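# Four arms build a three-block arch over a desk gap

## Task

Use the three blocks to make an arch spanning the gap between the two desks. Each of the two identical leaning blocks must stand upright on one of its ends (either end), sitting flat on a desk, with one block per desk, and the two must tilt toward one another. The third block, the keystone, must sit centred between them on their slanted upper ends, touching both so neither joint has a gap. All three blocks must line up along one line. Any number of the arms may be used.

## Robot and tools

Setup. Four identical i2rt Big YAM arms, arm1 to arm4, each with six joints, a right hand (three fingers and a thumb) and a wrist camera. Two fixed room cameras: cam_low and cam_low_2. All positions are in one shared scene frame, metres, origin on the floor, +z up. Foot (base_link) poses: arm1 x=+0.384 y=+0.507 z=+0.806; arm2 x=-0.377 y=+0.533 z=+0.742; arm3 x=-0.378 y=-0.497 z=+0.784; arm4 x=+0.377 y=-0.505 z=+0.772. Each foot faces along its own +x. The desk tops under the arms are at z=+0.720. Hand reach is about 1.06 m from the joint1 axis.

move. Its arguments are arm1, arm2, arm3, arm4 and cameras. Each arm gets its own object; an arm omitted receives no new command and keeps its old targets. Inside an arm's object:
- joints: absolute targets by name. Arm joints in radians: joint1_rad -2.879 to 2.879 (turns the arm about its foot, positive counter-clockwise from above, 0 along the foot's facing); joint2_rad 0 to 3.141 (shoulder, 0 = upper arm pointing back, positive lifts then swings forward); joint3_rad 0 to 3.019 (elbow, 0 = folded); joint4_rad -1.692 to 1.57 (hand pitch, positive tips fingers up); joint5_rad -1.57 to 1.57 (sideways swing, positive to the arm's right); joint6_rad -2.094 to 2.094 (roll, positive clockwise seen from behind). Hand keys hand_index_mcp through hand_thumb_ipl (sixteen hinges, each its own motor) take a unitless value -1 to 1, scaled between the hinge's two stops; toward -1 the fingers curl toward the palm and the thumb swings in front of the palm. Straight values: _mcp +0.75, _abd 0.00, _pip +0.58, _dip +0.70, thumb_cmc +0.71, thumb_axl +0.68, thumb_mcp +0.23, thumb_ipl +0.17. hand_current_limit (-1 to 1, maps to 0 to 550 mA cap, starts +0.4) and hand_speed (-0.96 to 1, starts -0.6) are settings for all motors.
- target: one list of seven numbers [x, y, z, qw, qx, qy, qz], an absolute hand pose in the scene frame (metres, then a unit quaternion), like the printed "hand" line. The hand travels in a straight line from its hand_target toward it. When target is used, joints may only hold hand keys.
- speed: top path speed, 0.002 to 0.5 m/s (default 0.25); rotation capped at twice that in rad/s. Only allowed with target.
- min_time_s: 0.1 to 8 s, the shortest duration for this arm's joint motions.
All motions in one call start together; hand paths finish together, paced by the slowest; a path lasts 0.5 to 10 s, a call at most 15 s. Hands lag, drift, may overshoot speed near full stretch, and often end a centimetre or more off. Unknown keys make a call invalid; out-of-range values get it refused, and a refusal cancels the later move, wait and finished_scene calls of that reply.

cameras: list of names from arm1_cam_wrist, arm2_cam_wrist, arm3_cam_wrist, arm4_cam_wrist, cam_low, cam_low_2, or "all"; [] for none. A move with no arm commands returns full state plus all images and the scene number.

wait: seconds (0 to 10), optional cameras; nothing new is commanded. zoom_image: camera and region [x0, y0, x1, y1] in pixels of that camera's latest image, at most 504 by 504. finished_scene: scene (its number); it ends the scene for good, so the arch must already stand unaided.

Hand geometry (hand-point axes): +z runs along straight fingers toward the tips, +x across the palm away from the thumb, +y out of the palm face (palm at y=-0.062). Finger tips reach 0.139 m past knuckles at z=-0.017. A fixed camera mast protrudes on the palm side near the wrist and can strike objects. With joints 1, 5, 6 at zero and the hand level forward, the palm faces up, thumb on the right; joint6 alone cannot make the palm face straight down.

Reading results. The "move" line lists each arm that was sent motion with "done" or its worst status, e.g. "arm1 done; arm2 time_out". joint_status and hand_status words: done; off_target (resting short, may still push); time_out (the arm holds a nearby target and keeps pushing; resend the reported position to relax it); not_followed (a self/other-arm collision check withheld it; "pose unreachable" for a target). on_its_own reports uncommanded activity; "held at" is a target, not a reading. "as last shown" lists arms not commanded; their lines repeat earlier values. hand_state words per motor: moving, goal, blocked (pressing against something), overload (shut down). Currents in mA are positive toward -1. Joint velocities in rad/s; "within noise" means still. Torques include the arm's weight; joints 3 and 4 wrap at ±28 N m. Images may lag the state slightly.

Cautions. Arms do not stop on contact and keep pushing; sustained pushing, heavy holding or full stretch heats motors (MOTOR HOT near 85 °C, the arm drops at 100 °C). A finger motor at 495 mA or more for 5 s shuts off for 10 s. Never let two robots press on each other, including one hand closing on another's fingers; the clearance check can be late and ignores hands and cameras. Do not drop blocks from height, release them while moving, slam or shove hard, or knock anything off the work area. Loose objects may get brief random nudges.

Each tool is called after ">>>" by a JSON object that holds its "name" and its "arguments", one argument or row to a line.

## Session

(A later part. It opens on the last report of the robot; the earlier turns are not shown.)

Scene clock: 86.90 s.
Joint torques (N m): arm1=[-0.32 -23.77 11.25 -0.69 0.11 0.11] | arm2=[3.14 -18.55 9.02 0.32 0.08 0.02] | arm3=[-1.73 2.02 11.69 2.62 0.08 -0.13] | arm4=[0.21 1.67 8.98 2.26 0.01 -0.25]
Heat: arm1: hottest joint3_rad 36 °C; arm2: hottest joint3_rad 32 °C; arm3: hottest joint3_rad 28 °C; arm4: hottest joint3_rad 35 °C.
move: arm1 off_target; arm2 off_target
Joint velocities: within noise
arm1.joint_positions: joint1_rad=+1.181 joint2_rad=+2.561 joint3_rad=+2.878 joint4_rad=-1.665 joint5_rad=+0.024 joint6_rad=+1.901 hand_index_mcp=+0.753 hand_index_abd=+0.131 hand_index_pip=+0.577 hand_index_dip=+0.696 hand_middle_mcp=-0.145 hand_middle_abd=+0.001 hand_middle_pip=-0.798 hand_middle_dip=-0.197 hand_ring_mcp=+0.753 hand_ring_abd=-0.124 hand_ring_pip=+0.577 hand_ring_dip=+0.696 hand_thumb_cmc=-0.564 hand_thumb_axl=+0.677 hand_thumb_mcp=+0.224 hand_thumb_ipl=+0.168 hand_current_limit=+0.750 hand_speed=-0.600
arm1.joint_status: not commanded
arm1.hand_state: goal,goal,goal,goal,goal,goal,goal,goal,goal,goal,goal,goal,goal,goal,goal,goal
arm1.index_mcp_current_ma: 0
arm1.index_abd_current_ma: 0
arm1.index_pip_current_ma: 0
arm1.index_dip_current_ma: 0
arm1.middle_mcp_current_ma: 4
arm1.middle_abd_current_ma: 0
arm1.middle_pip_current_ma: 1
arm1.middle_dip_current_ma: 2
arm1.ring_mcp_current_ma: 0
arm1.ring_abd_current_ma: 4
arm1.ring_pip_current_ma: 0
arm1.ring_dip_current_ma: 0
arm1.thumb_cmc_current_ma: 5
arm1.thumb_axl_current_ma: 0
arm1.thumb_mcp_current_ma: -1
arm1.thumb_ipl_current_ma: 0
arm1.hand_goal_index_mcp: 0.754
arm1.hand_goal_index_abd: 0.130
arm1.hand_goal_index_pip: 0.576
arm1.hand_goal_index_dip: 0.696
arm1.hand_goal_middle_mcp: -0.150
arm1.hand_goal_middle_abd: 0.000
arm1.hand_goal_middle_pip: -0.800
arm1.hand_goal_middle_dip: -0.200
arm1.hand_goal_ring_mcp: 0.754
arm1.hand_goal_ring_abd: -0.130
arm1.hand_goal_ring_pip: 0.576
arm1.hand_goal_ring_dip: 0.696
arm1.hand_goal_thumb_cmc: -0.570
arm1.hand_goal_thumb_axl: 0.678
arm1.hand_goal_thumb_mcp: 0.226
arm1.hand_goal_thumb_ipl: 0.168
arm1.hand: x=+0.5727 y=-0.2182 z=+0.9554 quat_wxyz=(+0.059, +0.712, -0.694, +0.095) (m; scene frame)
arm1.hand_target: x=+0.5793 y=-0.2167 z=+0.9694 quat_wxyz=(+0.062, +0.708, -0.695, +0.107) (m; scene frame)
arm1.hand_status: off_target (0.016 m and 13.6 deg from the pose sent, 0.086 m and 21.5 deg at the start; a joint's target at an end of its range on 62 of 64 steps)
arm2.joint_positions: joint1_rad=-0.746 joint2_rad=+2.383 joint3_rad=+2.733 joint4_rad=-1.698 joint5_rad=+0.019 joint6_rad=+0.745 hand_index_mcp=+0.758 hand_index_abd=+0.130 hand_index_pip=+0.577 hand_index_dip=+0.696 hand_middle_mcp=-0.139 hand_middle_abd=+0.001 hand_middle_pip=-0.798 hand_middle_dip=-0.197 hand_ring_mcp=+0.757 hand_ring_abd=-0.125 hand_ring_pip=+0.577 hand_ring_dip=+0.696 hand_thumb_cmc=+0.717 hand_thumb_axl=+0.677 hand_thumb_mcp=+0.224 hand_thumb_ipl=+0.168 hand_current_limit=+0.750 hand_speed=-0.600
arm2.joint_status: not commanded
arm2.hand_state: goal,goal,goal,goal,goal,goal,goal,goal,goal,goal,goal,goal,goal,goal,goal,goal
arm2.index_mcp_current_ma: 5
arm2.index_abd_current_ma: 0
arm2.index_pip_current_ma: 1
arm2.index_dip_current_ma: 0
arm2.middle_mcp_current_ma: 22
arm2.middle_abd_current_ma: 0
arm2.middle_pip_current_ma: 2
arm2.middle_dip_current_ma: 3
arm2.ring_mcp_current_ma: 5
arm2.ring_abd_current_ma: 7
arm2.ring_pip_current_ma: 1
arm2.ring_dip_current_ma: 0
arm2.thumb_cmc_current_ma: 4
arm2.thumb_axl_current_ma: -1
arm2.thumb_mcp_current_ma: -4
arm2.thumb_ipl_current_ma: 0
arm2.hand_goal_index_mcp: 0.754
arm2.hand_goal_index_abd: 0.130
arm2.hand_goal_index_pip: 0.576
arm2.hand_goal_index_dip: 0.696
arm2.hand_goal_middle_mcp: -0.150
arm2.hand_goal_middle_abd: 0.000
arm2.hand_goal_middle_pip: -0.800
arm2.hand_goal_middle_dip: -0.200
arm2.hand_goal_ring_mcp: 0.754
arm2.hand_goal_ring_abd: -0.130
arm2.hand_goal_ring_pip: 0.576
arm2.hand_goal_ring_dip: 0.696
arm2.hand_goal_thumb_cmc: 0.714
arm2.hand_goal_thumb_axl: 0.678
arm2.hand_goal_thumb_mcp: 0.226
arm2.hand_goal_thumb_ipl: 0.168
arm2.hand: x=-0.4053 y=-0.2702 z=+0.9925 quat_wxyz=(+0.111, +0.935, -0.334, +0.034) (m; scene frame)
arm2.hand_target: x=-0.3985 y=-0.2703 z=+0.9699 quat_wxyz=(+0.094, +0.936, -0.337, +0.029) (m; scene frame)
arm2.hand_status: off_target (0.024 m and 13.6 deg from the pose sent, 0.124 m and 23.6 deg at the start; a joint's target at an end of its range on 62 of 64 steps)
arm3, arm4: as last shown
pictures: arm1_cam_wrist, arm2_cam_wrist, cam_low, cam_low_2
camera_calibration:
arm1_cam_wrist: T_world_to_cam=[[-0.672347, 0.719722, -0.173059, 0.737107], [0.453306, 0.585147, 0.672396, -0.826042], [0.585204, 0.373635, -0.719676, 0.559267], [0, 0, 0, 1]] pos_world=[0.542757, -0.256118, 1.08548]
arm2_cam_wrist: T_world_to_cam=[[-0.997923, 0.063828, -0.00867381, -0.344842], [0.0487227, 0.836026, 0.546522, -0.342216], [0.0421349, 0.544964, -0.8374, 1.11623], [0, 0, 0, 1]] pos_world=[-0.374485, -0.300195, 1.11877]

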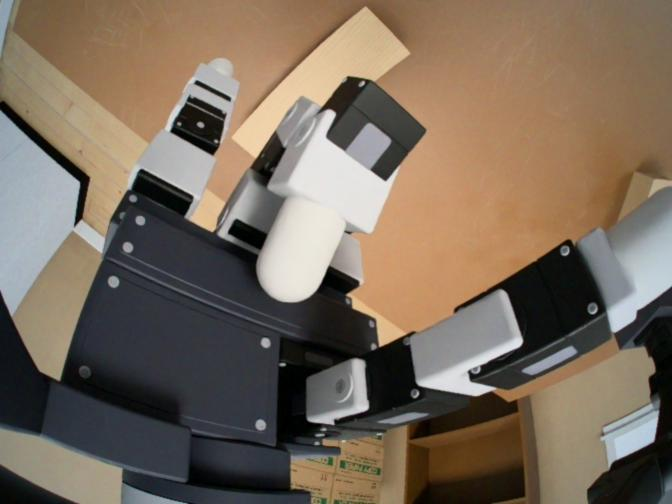

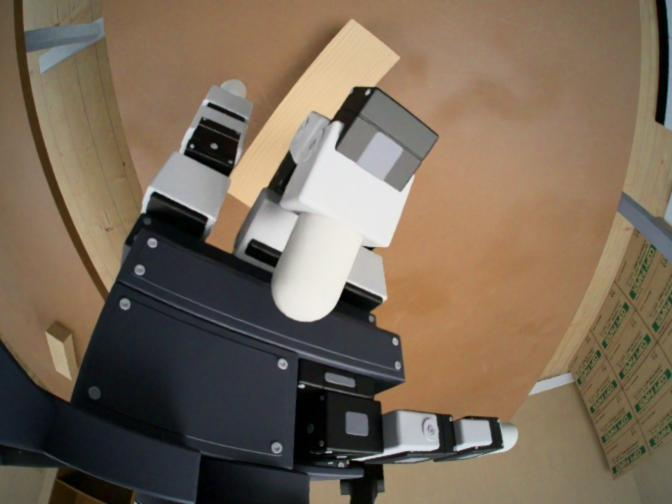

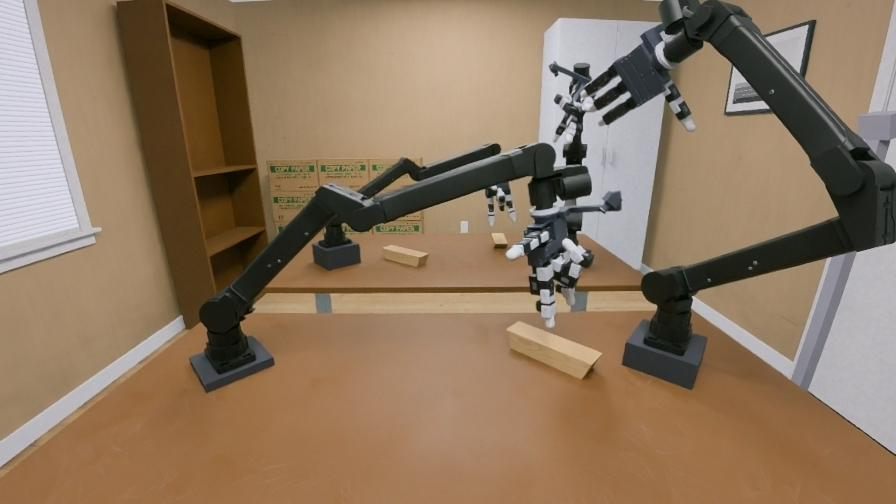

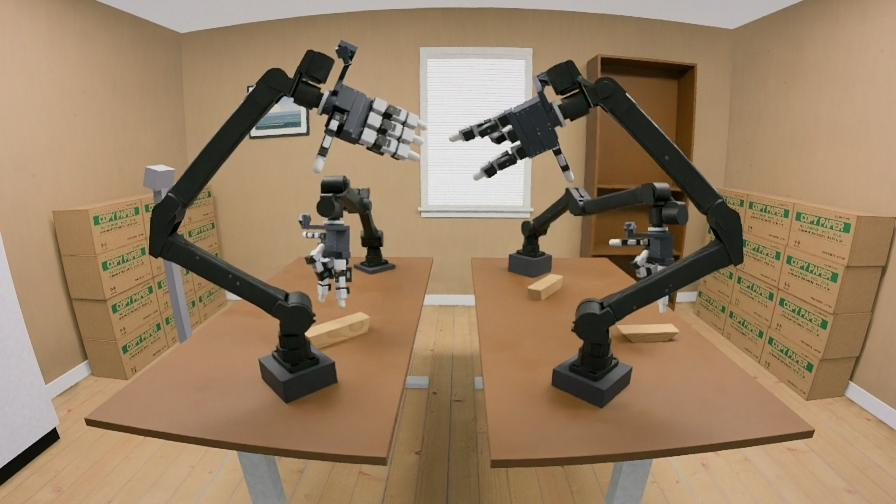

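>>> {"name": "zoom_image", "arguments": {
  "camera": "arm1_cam_wrist",
  "region": [220, 0, 430, 170]
}}

>>> {"name": "zoom_image", "arguments": {
  "camera": "arm2_cam_wrist",
  "region": [220, 10, 410, 220]
}}

Scaled by 2.400 from the camera's 672x504 image, which has a finer 960x720 frame.

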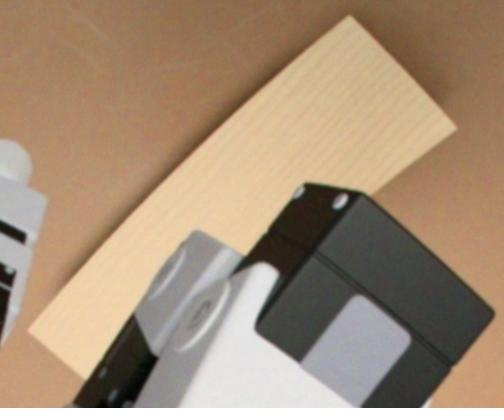

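Scaled by 2.400 from the camera's 672x504 image, which has a finer 960x720 frame.

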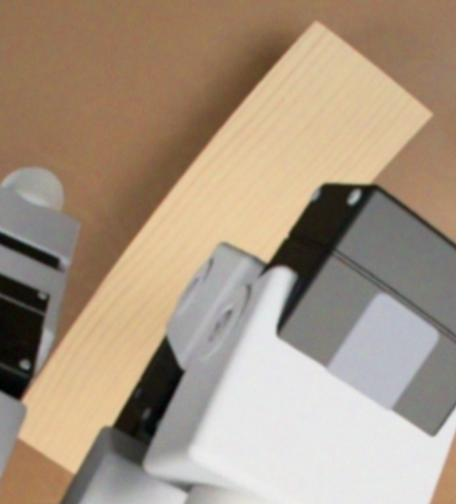

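>>> {"name": "zoom_image", "arguments": {
  "camera": "cam_low_2",
  "region": [600, 230, 720, 350]
}}

>>> {"name": "zoom_image", "arguments": {
  "camera": "cam_low_2",
  "region": [280, 230, 400, 360]
}}

Scaled by 4.200 from the camera's 896x504 image, which has a finer 1280x720 frame.

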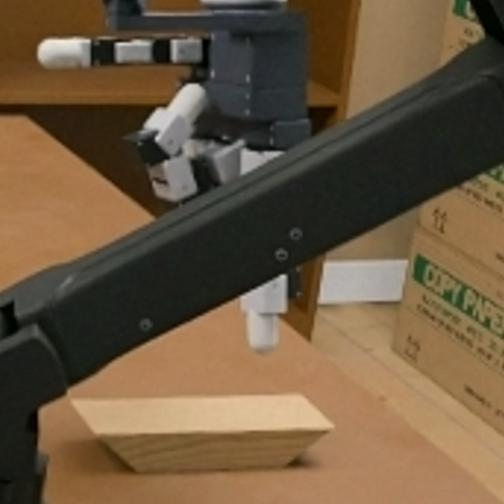

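Scaled by 3.877 from the camera's 896x504 image, which has a finer 1280x720 frame.

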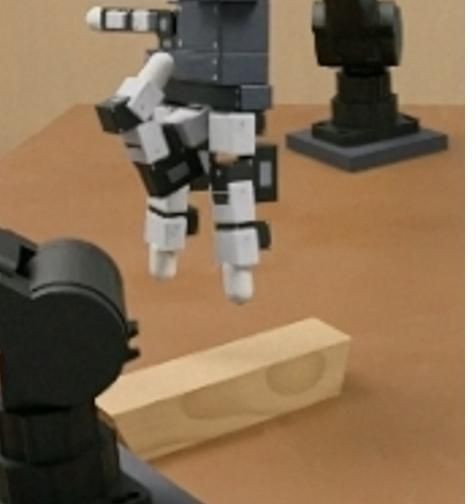

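>>> {"name": "move", "arguments": {
  "arm1": {"target": [0.580, -0.217, 0.905, 0, 0.6884, -0.7254, 0], "speed": 0.12},
  "arm2": {"target": [-0.400, -0.2736, 0.905, 0, 0.9367, -0.3502, 0], "speed": 0.12},
  "cameras": ["cam_low", "cam_low_2"]
}}

>>> {"name": "zoom_image", "arguments": {
  "camera": "cam_low",
  "region": [490, 260, 620, 390]
}}

>>> {"name": "zoom_image", "arguments": {
  "camera": "cam_low",
  "region": [460, 190, 540, 260]
}}

>>> {"name": "zoom_image", "arguments": {
  "camera": "cam_low_2",
  "region": [600, 260, 720, 350]
}}

>>> {"name": "zoom_image", "arguments": {
  "camera": "cam_low_2",
  "region": [280, 260, 400, 360]
}}

Scene clock: 108.93 s.
Joint torques (N m): arm1=[-0.38 -23.88 11.62 -0.9 0.14 0.1] | arm2=[2.67 -18.96 8.95 0.13 0.06 0.04] | arm3=[-1.73 2.02 11.69 2.61 0.08 -0.13] | arm4=[0.26 1.9 8.98 2.19 0.01 -0.23]
Heat: arm1: hottest joint3_rad 37 °C; arm2: hottest joint3_rad 32 °C; arm3: hottest joint3_rad 29 °C; arm4: hottest joint3_rad 36 °C.
move: arm1 off_target; arm2 off_target
Joint velocities: within noise
arm1.joint_positions: joint1_rad=+1.181 joint2_rad=+2.648 joint3_rad=+2.878 joint4_rad=-1.665 joint5_rad=+0.013 joint6_rad=+1.925 hand_index_mcp=+0.753 hand_index_abd=+0.131 hand_index_pip=+0.577 hand_index_dip=+0.696 hand_middle_mcp=-0.145 hand_middle_abd=+0.001 hand_middle_pip=-0.798 hand_middle_dip=-0.197 hand_ring_mcp=+0.753 hand_ring_abd=-0.125 hand_ring_pip=+0.577 hand_ring_dip=+0.696 hand_thumb_cmc=-0.566 hand_thumb_axl=+0.677 hand_thumb_mcp=+0.224 hand_thumb_ipl=+0.168 hand_current_limit=+0.750 hand_speed=-0.600
arm1.joint_status: not commanded
arm1.hand_state: goal,goal,goal,goal,goal,goal,goal,goal,goal,goal,goal,goal,goal,goal,goal,goal
arm1.index_mcp_current_ma: 0
arm1.index_abd_current_ma: 0
arm1.index_pip_current_ma: 0
arm1.index_dip_current_ma: 0
arm1.middle_mcp_current_ma: 4
arm1.middle_abd_current_ma: 0
arm1.middle_pip_current_ma: 1
arm1.middle_dip_current_ma: 2
arm1.ring_mcp_current_ma: 0
arm1.ring_abd_current_ma: 3
arm1.ring_pip_current_ma: 0
arm1.ring_dip_current_ma: 0
arm1.thumb_cmc_current_ma: 3
arm1.thumb_axl_current_ma: 0
arm1.thumb_mcp_current_ma: -1
arm1.thumb_ipl_current_ma: 0
arm1.hand_goal_index_mcp: 0.754
arm1.hand_goal_index_abd: 0.130
arm1.hand_goal_index_pip: 0.576
arm1.hand_goal_index_dip: 0.696
arm1.hand_goal_middle_mcp: -0.150
arm1.hand_goal_middle_abd: 0.000
arm1.hand_goal_middle_pip: -0.800
arm1.hand_goal_middle_dip: -0.200
arm1.hand_goal_ring_mcp: 0.754
arm1.hand_goal_ring_abd: -0.130
arm1.hand_goal_ring_pip: 0.576
arm1.hand_goal_ring_dip: 0.696
arm1.hand_goal_thumb_cmc: -0.570
arm1.hand_goal_thumb_axl: 0.678
arm1.hand_goal_thumb_mcp: 0.226
arm1.hand_goal_thumb_ipl: 0.168
arm1.hand: x=+0.5745 y=-0.2147 z=+0.8912 quat_wxyz=(+0.035, +0.707, -0.704, +0.058) (m; scene frame)
arm1.hand_target: x=+0.5794 y=-0.2157 z=+0.9045 quat_wxyz=(+0.038, +0.702, -0.707, +0.071) (m; scene frame)
arm1.hand_status: off_target (0.015 m and 8.4 deg from the pose sent, 0.051 m and 13.6 deg at the start; a joint's target at an end of its range on 49 of 51 steps)
arm2.joint_positions: joint1_rad=-0.746 joint2_rad=+2.452 joint3_rad=+2.714 joint4_rad=-1.698 joint5_rad=+0.007 joint6_rad=+0.746 hand_index_mcp=+0.757 hand_index_abd=+0.130 hand_index_pip=+0.577 hand_index_dip=+0.696 hand_middle_mcp=-0.139 hand_middle_abd=+0.001 hand_middle_pip=-0.798 hand_middle_dip=-0.197 hand_ring_mcp=+0.756 hand_ring_abd=-0.125 hand_ring_pip=+0.577 hand_ring_dip=+0.696 hand_thumb_cmc=+0.717 hand_thumb_axl=+0.677 hand_thumb_mcp=+0.224 hand_thumb_ipl=+0.168 hand_current_limit=+0.750 hand_speed=-0.600
arm2.joint_status: not commanded
arm2.hand_state: goal,goal,goal,goal,goal,goal,goal,goal,goal,goal,goal,goal,goal,goal,goal,goal
arm2.index_mcp_current_ma: 3
arm2.index_abd_current_ma: 0
arm2.index_pip_current_ma: 1
arm2.index_dip_current_ma: 0
arm2.middle_mcp_current_ma: 22
arm2.middle_abd_current_ma: 0
arm2.middle_pip_current_ma: 2
arm2.middle_dip_current_ma: 3
arm2.ring_mcp_current_ma: 3
arm2.ring_abd_current_ma: 6
arm2.ring_pip_current_ma: 1
arm2.ring_dip_current_ma: 0
arm2.thumb_cmc_current_ma: 4
arm2.thumb_axl_current_ma: -1
arm2.thumb_mcp_current_ma: -4
arm2.thumb_ipl_current_ma: 0
arm2.hand_goal_index_mcp: 0.754
arm2.hand_goal_index_abd: 0.130
arm2.hand_goal_index_pip: 0.576
arm2.hand_goal_index_dip: 0.696
arm2.hand_goal_middle_mcp: -0.150
arm2.hand_goal_middle_abd: 0.000
arm2.hand_goal_middle_pip: -0.800
arm2.hand_goal_middle_dip: -0.200
arm2.hand_goal_ring_mcp: 0.754
arm2.hand_goal_ring_abd: -0.130
arm2.hand_goal_ring_pip: 0.576
arm2.hand_goal_ring_dip: 0.696
arm2.hand_goal_thumb_cmc: 0.714
arm2.hand_goal_thumb_axl: 0.678
arm2.hand_goal_thumb_mcp: 0.226
arm2.hand_goal_thumb_ipl: 0.168
arm2.hand: x=-0.4035 y=-0.2740 z=+0.9297 quat_wxyz=(+0.069, +0.939, -0.335, +0.022) (m; scene frame)
arm2.hand_target: x=-0.4000 y=-0.2724 z=+0.9049 quat_wxyz=(+0.050, +0.939, -0.339, +0.016) (m; scene frame)
arm2.hand_status: off_target (0.025 m and 8.5 deg from the pose sent, 0.088 m and 13.4 deg at the start; a joint's target at an end of its range on 51 of 51 steps)
arm3, arm4: as last shown
pictures: cam_low, cam_low_2

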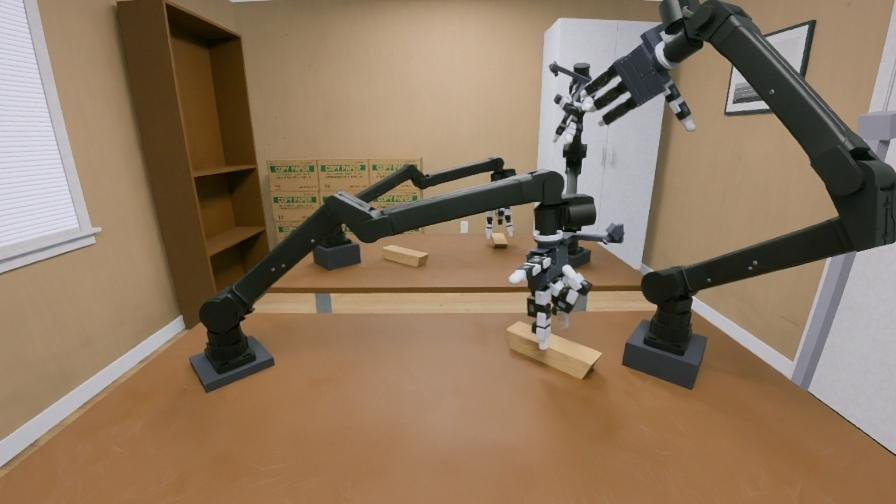

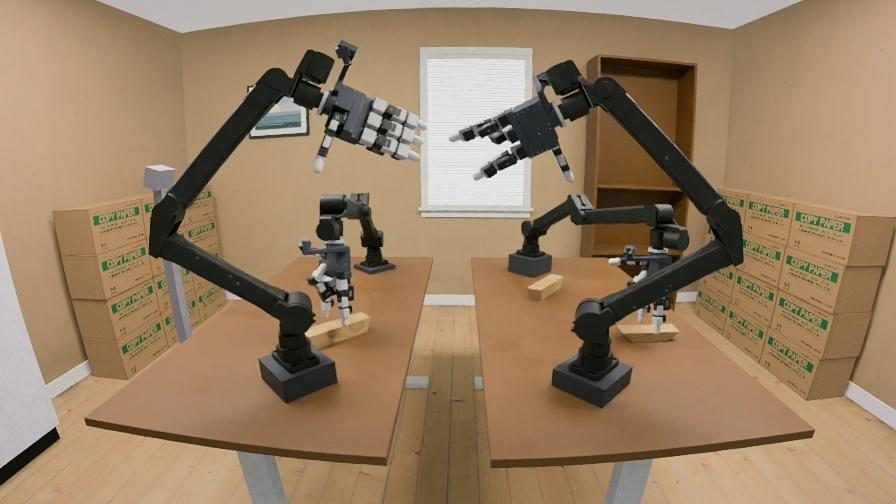

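Scaled by 3.877 from the camera's 896x504 image, which has a finer 1280x720 frame.

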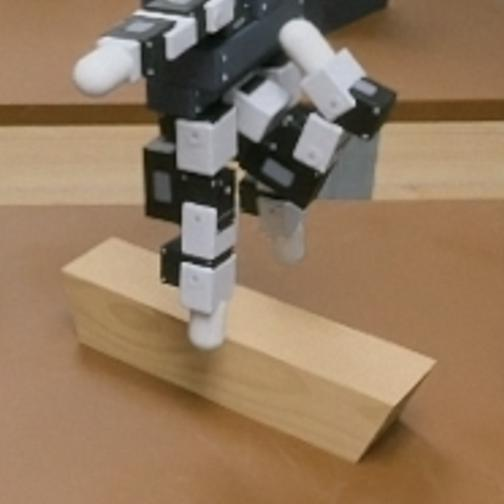

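Scaled by 6.300 from the camera's 896x504 image, which has a finer 1280x720 frame.

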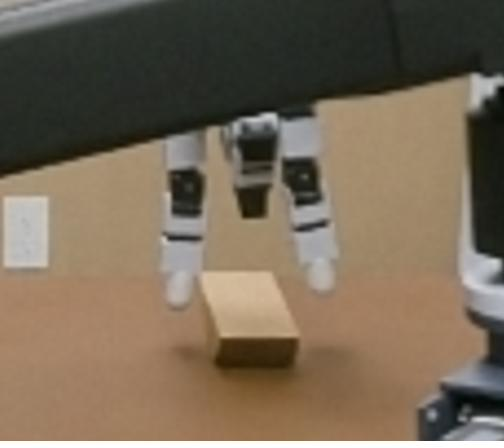

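Scaled by 4.200 from the camera's 896x504 image, which has a finer 1280x720 frame.

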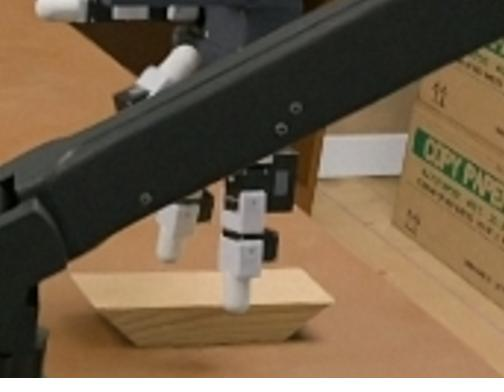

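Scaled by 4.200 from the camera's 896x504 image, which has a finer 1280x720 frame.

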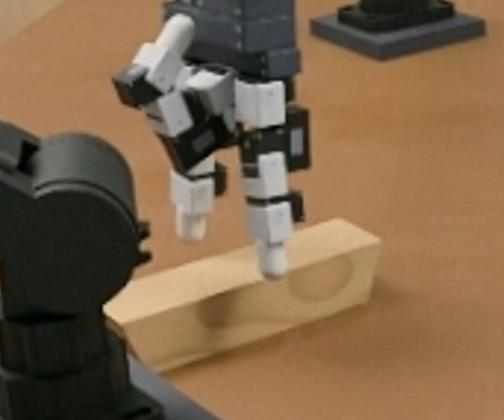

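>>> {"name": "move", "arguments": {
  "arm1": {"target": [0.583, -0.219, 0.885, 0, 0.6884, -0.7254, 0], "speed": 0.1},
  "arm2": {"target": [-0.397, -0.2755, 0.88, 0, 0.9367, -0.3502, 0], "speed": 0.1},
  "cameras": ["cam_low", "cam_low_2"]
}}

>>> {"name": "zoom_image", "arguments": {
  "camera": "cam_low",
  "region": [490, 260, 620, 390]
}}

>>> {"name": "zoom_image", "arguments": {
  "camera": "cam_low",
  "region": [460, 190, 540, 260]
}}

>>> {"name": "zoom_image", "arguments": {
  "camera": "cam_low_2",
  "region": [600, 260, 720, 350]
}}

>>> {"name": "zoom_image", "arguments": {
  "camera": "cam_low_2",
  "region": [280, 260, 400, 360]
}}

Scene clock: 130.77 s.
Joint torques (N m): arm1=[-0.32 -23.82 12.6 -0.58 0.14 0.12] | arm2=[3.08 -19.37 9.98 0.03 0.06 0.05] | arm3=[-1.67 1.96 11.7 2.61 0.08 -0.12] | arm4=[0.32 1.96 9.06 2.26 0 -0.22]
Heat: arm1: hottest joint3_rad 38 °C; arm2: hottest joint3_rad 33 °C; arm3: hottest joint3_rad 29 °C; arm4: hottest joint3_rad 36 °C.
move: arm1 off_target; arm2 off_target
Joint velocities: within noise
arm1.joint_positions: joint1_rad=+1.181 joint2_rad=+2.677 joint3_rad=+2.878 joint4_rad=-1.665 joint5_rad=+0.011 joint6_rad=+1.928 hand_index_mcp=+0.753 hand_index_abd=+0.131 hand_index_pip=+0.577 hand_index_dip=+0.696 hand_middle_mcp=-0.145 hand_middle_abd=+0.001 hand_middle_pip=-0.798 hand_middle_dip=-0.197 hand_ring_mcp=+0.753 hand_ring_abd=-0.125 hand_ring_pip=+0.577 hand_ring_dip=+0.696 hand_thumb_cmc=-0.566 hand_thumb_axl=+0.677 hand_thumb_mcp=+0.224 hand_thumb_ipl=+0.168 hand_current_limit=+0.750 hand_speed=-0.600
arm1.joint_status: not commanded
arm1.hand_state: goal,goal,goal,goal,goal,goal,goal,goal,goal,goal,goal,goal,goal,goal,goal,goal
arm1.index_mcp_current_ma: 0
arm1.index_abd_current_ma: 0
arm1.index_pip_current_ma: 0
arm1.index_dip_current_ma: 0
arm1.middle_mcp_current_ma: 4
arm1.middle_abd_current_ma: 0
arm1.middle_pip_current_ma: 1
arm1.middle_dip_current_ma: 2
arm1.ring_mcp_current_ma: 0
arm1.ring_abd_current_ma: 3
arm1.ring_pip_current_ma: 0
arm1.ring_dip_current_ma: 0
arm1.thumb_cmc_current_ma: 3
arm1.thumb_axl_current_ma: 0
arm1.thumb_mcp_current_ma: -1
arm1.thumb_ipl_current_ma: 0
arm1.hand_goal_index_mcp: 0.754
arm1.hand_goal_index_abd: 0.130
arm1.hand_goal_index_pip: 0.576
arm1.hand_goal_index_dip: 0.696
arm1.hand_goal_middle_mcp: -0.150
arm1.hand_goal_middle_abd: 0.000
arm1.hand_goal_middle_pip: -0.800
arm1.hand_goal_middle_dip: -0.200
arm1.hand_goal_ring_mcp: 0.754
arm1.hand_goal_ring_abd: -0.130
arm1.hand_goal_ring_pip: 0.576
arm1.hand_goal_ring_dip: 0.696
arm1.hand_goal_thumb_cmc: -0.570
arm1.hand_goal_thumb_axl: 0.678
arm1.hand_goal_thumb_mcp: 0.226
arm1.hand_goal_thumb_ipl: 0.168
arm1.hand: x=+0.5744 y=-0.2128 z=+0.8699 quat_wxyz=(+0.027, +0.707, -0.706, +0.045) (m; scene frame)
arm1.hand_target: x=+0.5822 y=-0.2173 z=+0.8847 quat_wxyz=(+0.035, +0.703, -0.707, +0.066) (m; scene frame)
arm1.hand_status: off_target (0.018 m and 6.8 deg from the pose sent, 0.011 m and 8.4 deg at the start; a joint's target at an end of its range on 40 of 42 steps)
arm2.joint_positions: joint1_rad=-0.746 joint2_rad=+2.490 joint3_rad=+2.714 joint4_rad=-1.698 joint5_rad=+0.004 joint6_rad=+0.753 hand_index_mcp=+0.756 hand_index_abd=+0.130 hand_index_pip=+0.577 hand_index_dip=+0.696 hand_middle_mcp=-0.139 hand_middle_abd=+0.001 hand_middle_pip=-0.798 hand_middle_dip=-0.197 hand_ring_mcp=+0.756 hand_ring_abd=-0.125 hand_ring_pip=+0.577 hand_ring_dip=+0.696 hand_thumb_cmc=+0.717 hand_thumb_axl=+0.677 hand_thumb_mcp=+0.224 hand_thumb_ipl=+0.168 hand_current_limit=+0.750 hand_speed=-0.600
arm2.joint_status: not commanded
arm2.hand_state: goal,goal,goal,goal,goal,goal,goal,goal,goal,goal,goal,goal,goal,goal,goal,goal
arm2.index_mcp_current_ma: 3
arm2.index_abd_current_ma: 0
arm2.index_pip_current_ma: 1
arm2.index_dip_current_ma: 0
arm2.middle_mcp_current_ma: 22
arm2.middle_abd_current_ma: 0
arm2.middle_pip_current_ma: 2
arm2.middle_dip_current_ma: 3
arm2.ring_mcp_current_ma: 2
arm2.ring_abd_current_ma: 6
arm2.ring_pip_current_ma: 1
arm2.ring_dip_current_ma: 0
arm2.thumb_cmc_current_ma: 4
arm2.thumb_axl_current_ma: -1
arm2.thumb_mcp_current_ma: -4
arm2.thumb_ipl_current_ma: 0
arm2.hand_goal_index_mcp: 0.754
arm2.hand_goal_index_abd: 0.130
arm2.hand_goal_index_pip: 0.576
arm2.hand_goal_index_dip: 0.696
arm2.hand_goal_middle_mcp: -0.150
arm2.hand_goal_middle_abd: 0.000
arm2.hand_goal_middle_pip: -0.800
arm2.hand_goal_middle_dip: -0.200
arm2.hand_goal_ring_mcp: 0.754
arm2.hand_goal_ring_abd: -0.130
arm2.hand_goal_ring_pip: 0.576
arm2.hand_goal_ring_dip: 0.696
arm2.hand_goal_thumb_cmc: 0.714
arm2.hand_goal_thumb_axl: 0.678
arm2.hand_goal_thumb_mcp: 0.226
arm2.hand_goal_thumb_ipl: 0.168
arm2.hand: x=-0.4035 y=-0.2750 z=+0.8998 quat_wxyz=(+0.051, +0.939, -0.339, +0.016) (m; scene frame)
arm2.hand_target: x=-0.3970 y=-0.2744 z=+0.8797 quat_wxyz=(+0.037, +0.939, -0.342, +0.012) (m; scene frame)
arm2.hand_status: off_target (0.021 m and 6.3 deg from the pose sent, 0.050 m and 8.5 deg at the start; a joint's target at an end of its range on 42 of 42 steps)
arm3, arm4: as last shown
pictures: cam_low, cam_low_2

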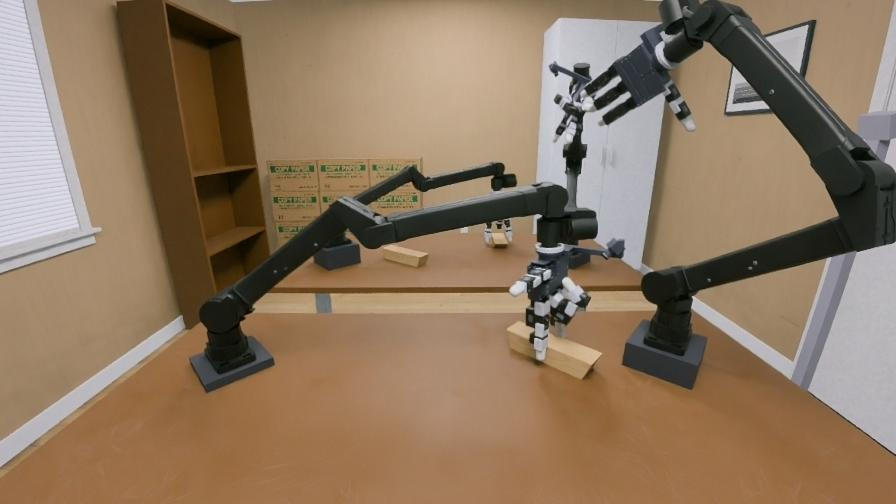

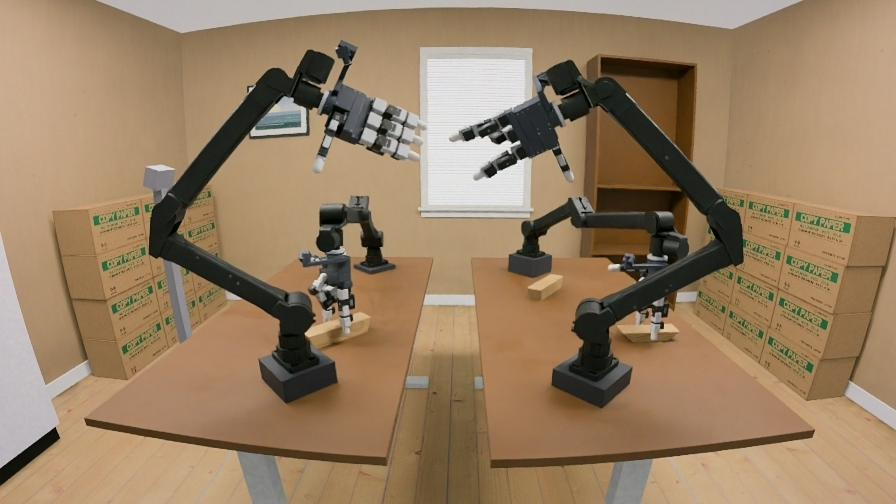

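Scaled by 3.877 from the camera's 896x504 image, which has a finer 1280x720 frame.

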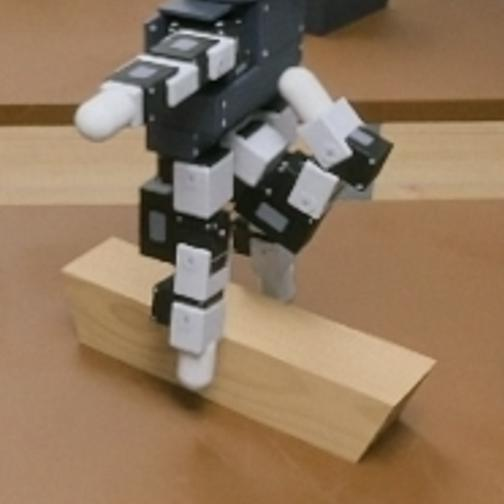

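Scaled by 6.300 from the camera's 896x504 image, which has a finer 1280x720 frame.

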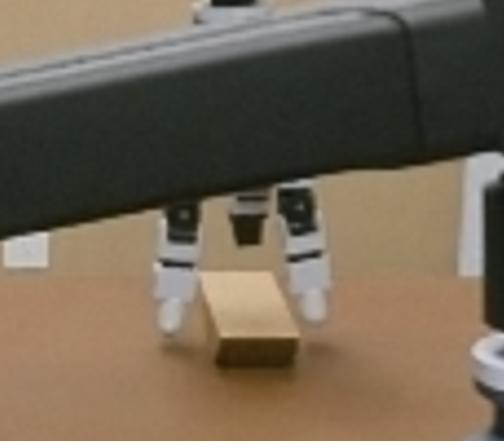

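Scaled by 4.200 from the camera's 896x504 image, which has a finer 1280x720 frame.

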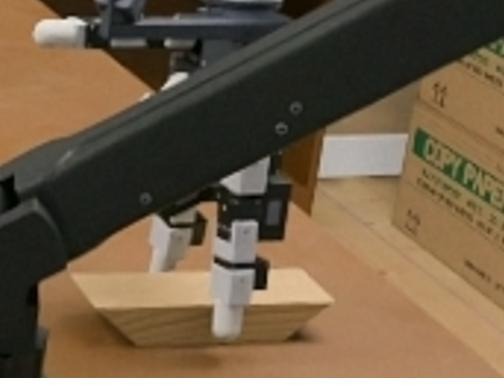

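Scaled by 4.200 from the camera's 896x504 image, which has a finer 1280x720 frame.

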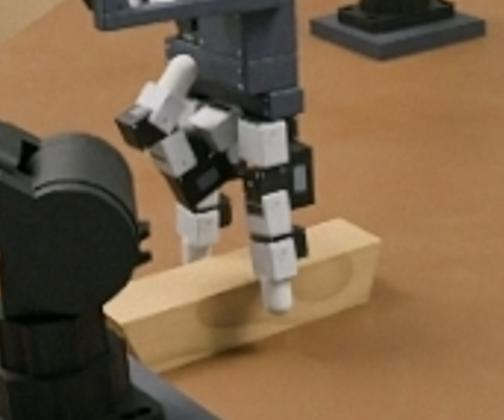

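>>> {"name": "move", "arguments": {
  "arm1": {"joints": {"hand_index_abd": -0.3, "hand_ring_abd": 0.3}},
  "arm2": {"target": [-0.396, -0.2775, 0.865, 0, 0.9367, -0.3502, 0], "speed": 0.08},
  "cameras": ["cam_low", "cam_low_2"]
}}

>>> {"name": "zoom_image", "arguments": {
  "camera": "cam_low",
  "region": [490, 260, 620, 390]
}}

>>> {"name": "zoom_image", "arguments": {
  "camera": "cam_low",
  "region": [460, 190, 540, 260]
}}

>>> {"name": "zoom_image", "arguments": {
  "camera": "cam_low_2",
  "region": [600, 260, 720, 350]
}}

>>> {"name": "zoom_image", "arguments": {
  "camera": "cam_low_2",
  "region": [280, 260, 400, 360]
}}

Scene clock: 145.17 s.
Joint torques (N m): arm1=[-0.38 -24 12.6 -0.64 0.16 0.11] | arm2=[3.08 -19.66 11.29 -0.03 0.06 0.06] | arm3=[-1.61 1.96 11.69 2.62 0.08 -0.13] | arm4=[0.15 1.67 8.95 2.24 0.03 -0.23]
Heat: arm1: hottest joint3_rad 39 °C; arm2: hottest joint3_rad 33 °C; arm3: hottest joint3_rad 29 °C; arm4: hottest joint3_rad 37 °C.
move: arm1 off_target; arm2 off_target
Joint velocities: within noise
arm1.joint_positions: joint1_rad=+1.181 joint2_rad=+2.677 joint3_rad=+2.878 joint4_rad=-1.665 joint5_rad=+0.010 joint6_rad=+1.928 hand_index_mcp=+0.753 hand_index_abd=-0.064 hand_index_pip=+0.577 hand_index_dip=+0.696 hand_middle_mcp=-0.145 hand_middle_abd=+0.001 hand_middle_pip=-0.798 hand_middle_dip=-0.197 hand_ring_mcp=+0.753 hand_ring_abd=+0.053 hand_ring_pip=+0.577 hand_ring_dip=+0.696 hand_thumb_cmc=-0.567 hand_thumb_axl=+0.677 hand_thumb_mcp=+0.224 hand_thumb_ipl=+0.168 hand_current_limit=+0.750 hand_speed=-0.600
arm1.joint_status: hand_index_abd off_target (ended at -0.064, target -0.300); hand_ring_abd off_target (ended at +0.053, target +0.300)
arm1.hand_state: goal,blocked,goal,goal,goal,goal,goal,goal,goal,blocked,goal,goal,goal,goal,goal,goal
arm1.index_mcp_current_ma: 0
arm1.index_abd_current_ma: 481
arm1.index_pip_current_ma: 0
arm1.index_dip_current_ma: 0
arm1.middle_mcp_current_ma: 4
arm1.middle_abd_current_ma: 0
arm1.middle_pip_current_ma: 1
arm1.middle_dip_current_ma: 2
arm1.ring_mcp_current_ma: 0
arm1.ring_abd_current_ma: -481
arm1.ring_pip_current_ma: 0
arm1.ring_dip_current_ma: 0
arm1.thumb_cmc_current_ma: 2
arm1.thumb_axl_current_ma: 0
arm1.thumb_mcp_current_ma: -2
arm1.thumb_ipl_current_ma: 0
arm1.hand_goal_index_mcp: 0.754
arm1.hand_goal_index_abd: -0.300
arm1.hand_goal_index_pip: 0.576
arm1.hand_goal_index_dip: 0.696
arm1.hand_goal_middle_mcp: -0.150
arm1.hand_goal_middle_abd: 0.000
arm1.hand_goal_middle_pip: -0.800
arm1.hand_goal_middle_dip: -0.200
arm1.hand_goal_ring_mcp: 0.754
arm1.hand_goal_ring_abd: 0.300
arm1.hand_goal_ring_pip: 0.576
arm1.hand_goal_ring_dip: 0.696
arm1.hand_goal_thumb_cmc: -0.570
arm1.hand_goal_thumb_axl: 0.678
arm1.hand_goal_thumb_mcp: 0.226
arm1.hand_goal_thumb_ipl: 0.168
arm1.hand: x=+0.5745 y=-0.2128 z=+0.8698 quat_wxyz=(+0.027, +0.706, -0.706, +0.046) (m; scene frame)
arm1.hand_target: x=+0.5822 y=-0.2173 z=+0.8847 quat_wxyz=(+0.035, +0.703, -0.707, +0.066) (m; scene frame)
arm1.hand_status: not commanded
arm2.joint_positions: joint1_rad=-0.746 joint2_rad=+2.518 joint3_rad=+2.714 joint4_rad=-1.698 joint5_rad=+0.003 joint6_rad=+0.757 hand_index_mcp=+0.756 hand_index_abd=+0.130 hand_index_pip=+0.577 hand_index_dip=+0.696 hand_middle_mcp=-0.139 hand_middle_abd=+0.001 hand_middle_pip=-0.798 hand_middle_dip=-0.197 hand_ring_mcp=+0.756 hand_ring_abd=-0.125 hand_ring_pip=+0.577 hand_ring_dip=+0.696 hand_thumb_cmc=+0.717 hand_thumb_axl=+0.677 hand_thumb_mcp=+0.224 hand_thumb_ipl=+0.168 hand_current_limit=+0.750 hand_speed=-0.600
arm2.joint_status: not commanded
arm2.hand_state: goal,goal,goal,goal,goal,goal,goal,goal,goal,goal,goal,goal,goal,goal,goal,goal
arm2.index_mcp_current_ma: 2
arm2.index_abd_current_ma: 0
arm2.index_pip_current_ma: 1
arm2.index_dip_current_ma: 0
arm2.middle_mcp_current_ma: 22
arm2.middle_abd_current_ma: 0
arm2.middle_pip_current_ma: 2
arm2.middle_dip_current_ma: 3
arm2.ring_mcp_current_ma: 2
arm2.ring_abd_current_ma: 5
arm2.ring_pip_current_ma: 1
arm2.ring_dip_current_ma: 0
arm2.thumb_cmc_current_ma: 4
arm2.thumb_axl_current_ma: -1
arm2.thumb_mcp_current_ma: -4
arm2.thumb_ipl_current_ma: 0
arm2.hand_goal_index_mcp: 0.754
arm2.hand_goal_index_abd: 0.130
arm2.hand_goal_index_pip: 0.576
arm2.hand_goal_index_dip: 0.696
arm2.hand_goal_middle_mcp: -0.150
arm2.hand_goal_middle_abd: 0.000
arm2.hand_goal_middle_pip: -0.800
arm2.hand_goal_middle_dip: -0.200
arm2.hand_goal_ring_mcp: 0.754
arm2.hand_goal_ring_abd: -0.130
arm2.hand_goal_ring_pip: 0.576
arm2.hand_goal_ring_dip: 0.696
arm2.hand_goal_thumb_cmc: 0.714
arm2.hand_goal_thumb_axl: 0.678
arm2.hand_goal_thumb_mcp: 0.226
arm2.hand_goal_thumb_ipl: 0.168
arm2.hand: x=-0.4035 y=-0.2752 z=+0.8775 quat_wxyz=(+0.038, +0.939, -0.341, +0.012) (m; scene frame)
arm2.hand_target: x=-0.3960 y=-0.2764 z=+0.8648 quat_wxyz=(+0.031, +0.939, -0.343, +0.010) (m; scene frame)
arm2.hand_status: off_target (0.015 m and 4.6 deg from the pose sent, 0.036 m and 6.3 deg at the start; a joint's target at an end of its range on 35 of 35 steps)
arm3, arm4: as last shown
pictures: cam_low, cam_low_2

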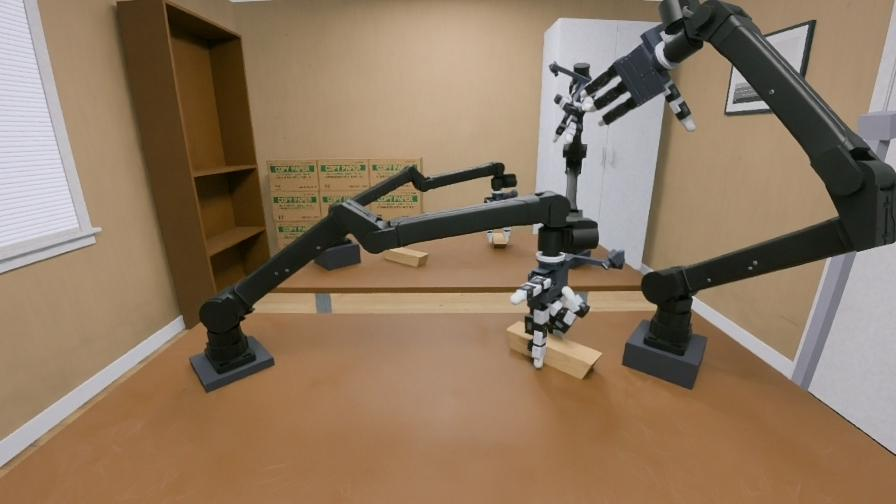

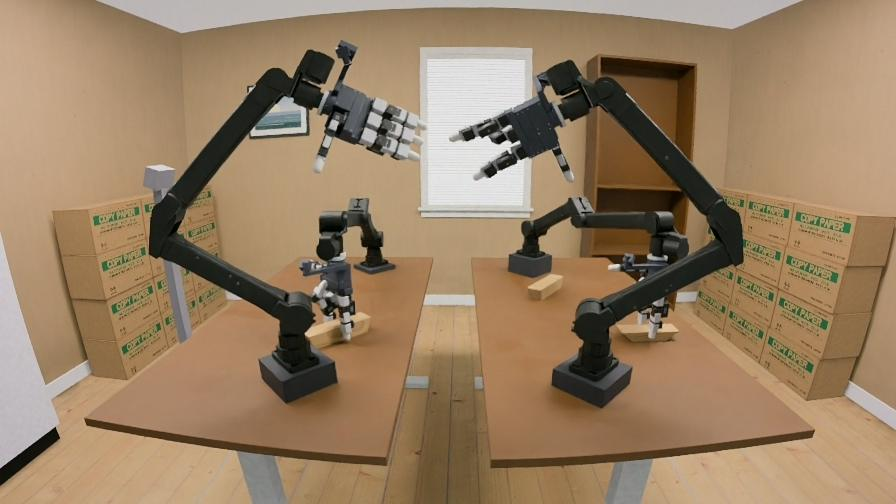

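Scaled by 3.877 from the camera's 896x504 image, which has a finer 1280x720 frame.

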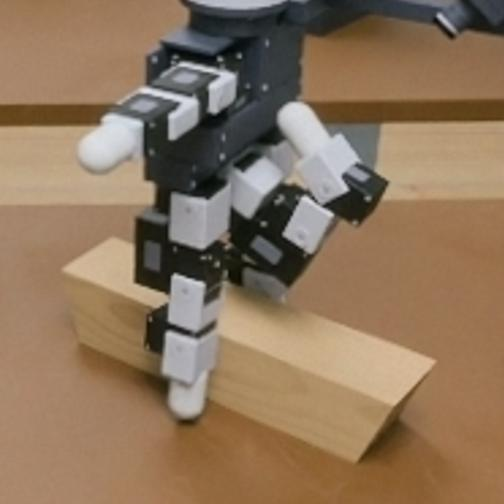

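Scaled by 6.300 from the camera's 896x504 image, which has a finer 1280x720 frame.

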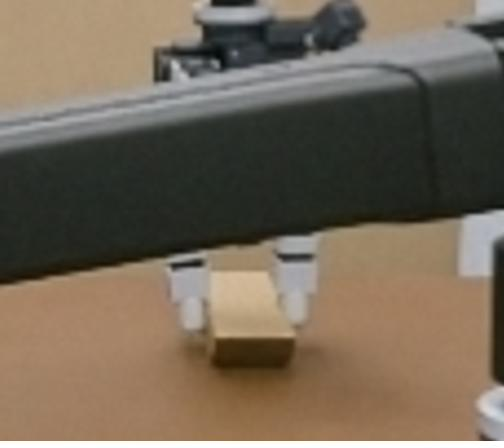

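Scaled by 4.200 from the camera's 896x504 image, which has a finer 1280x720 frame.

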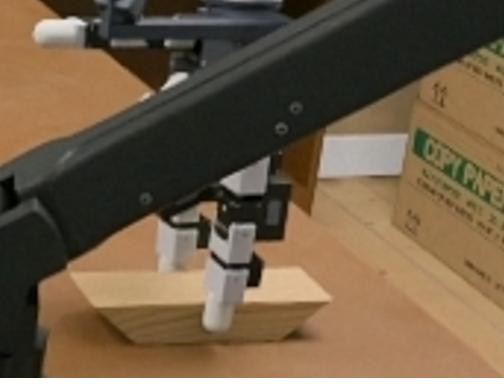

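Scaled by 4.200 from the camera's 896x504 image, which has a finer 1280x720 frame.

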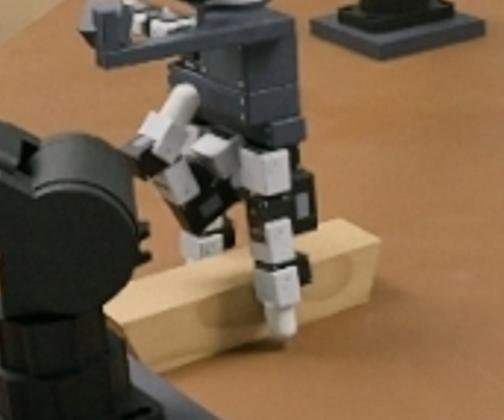

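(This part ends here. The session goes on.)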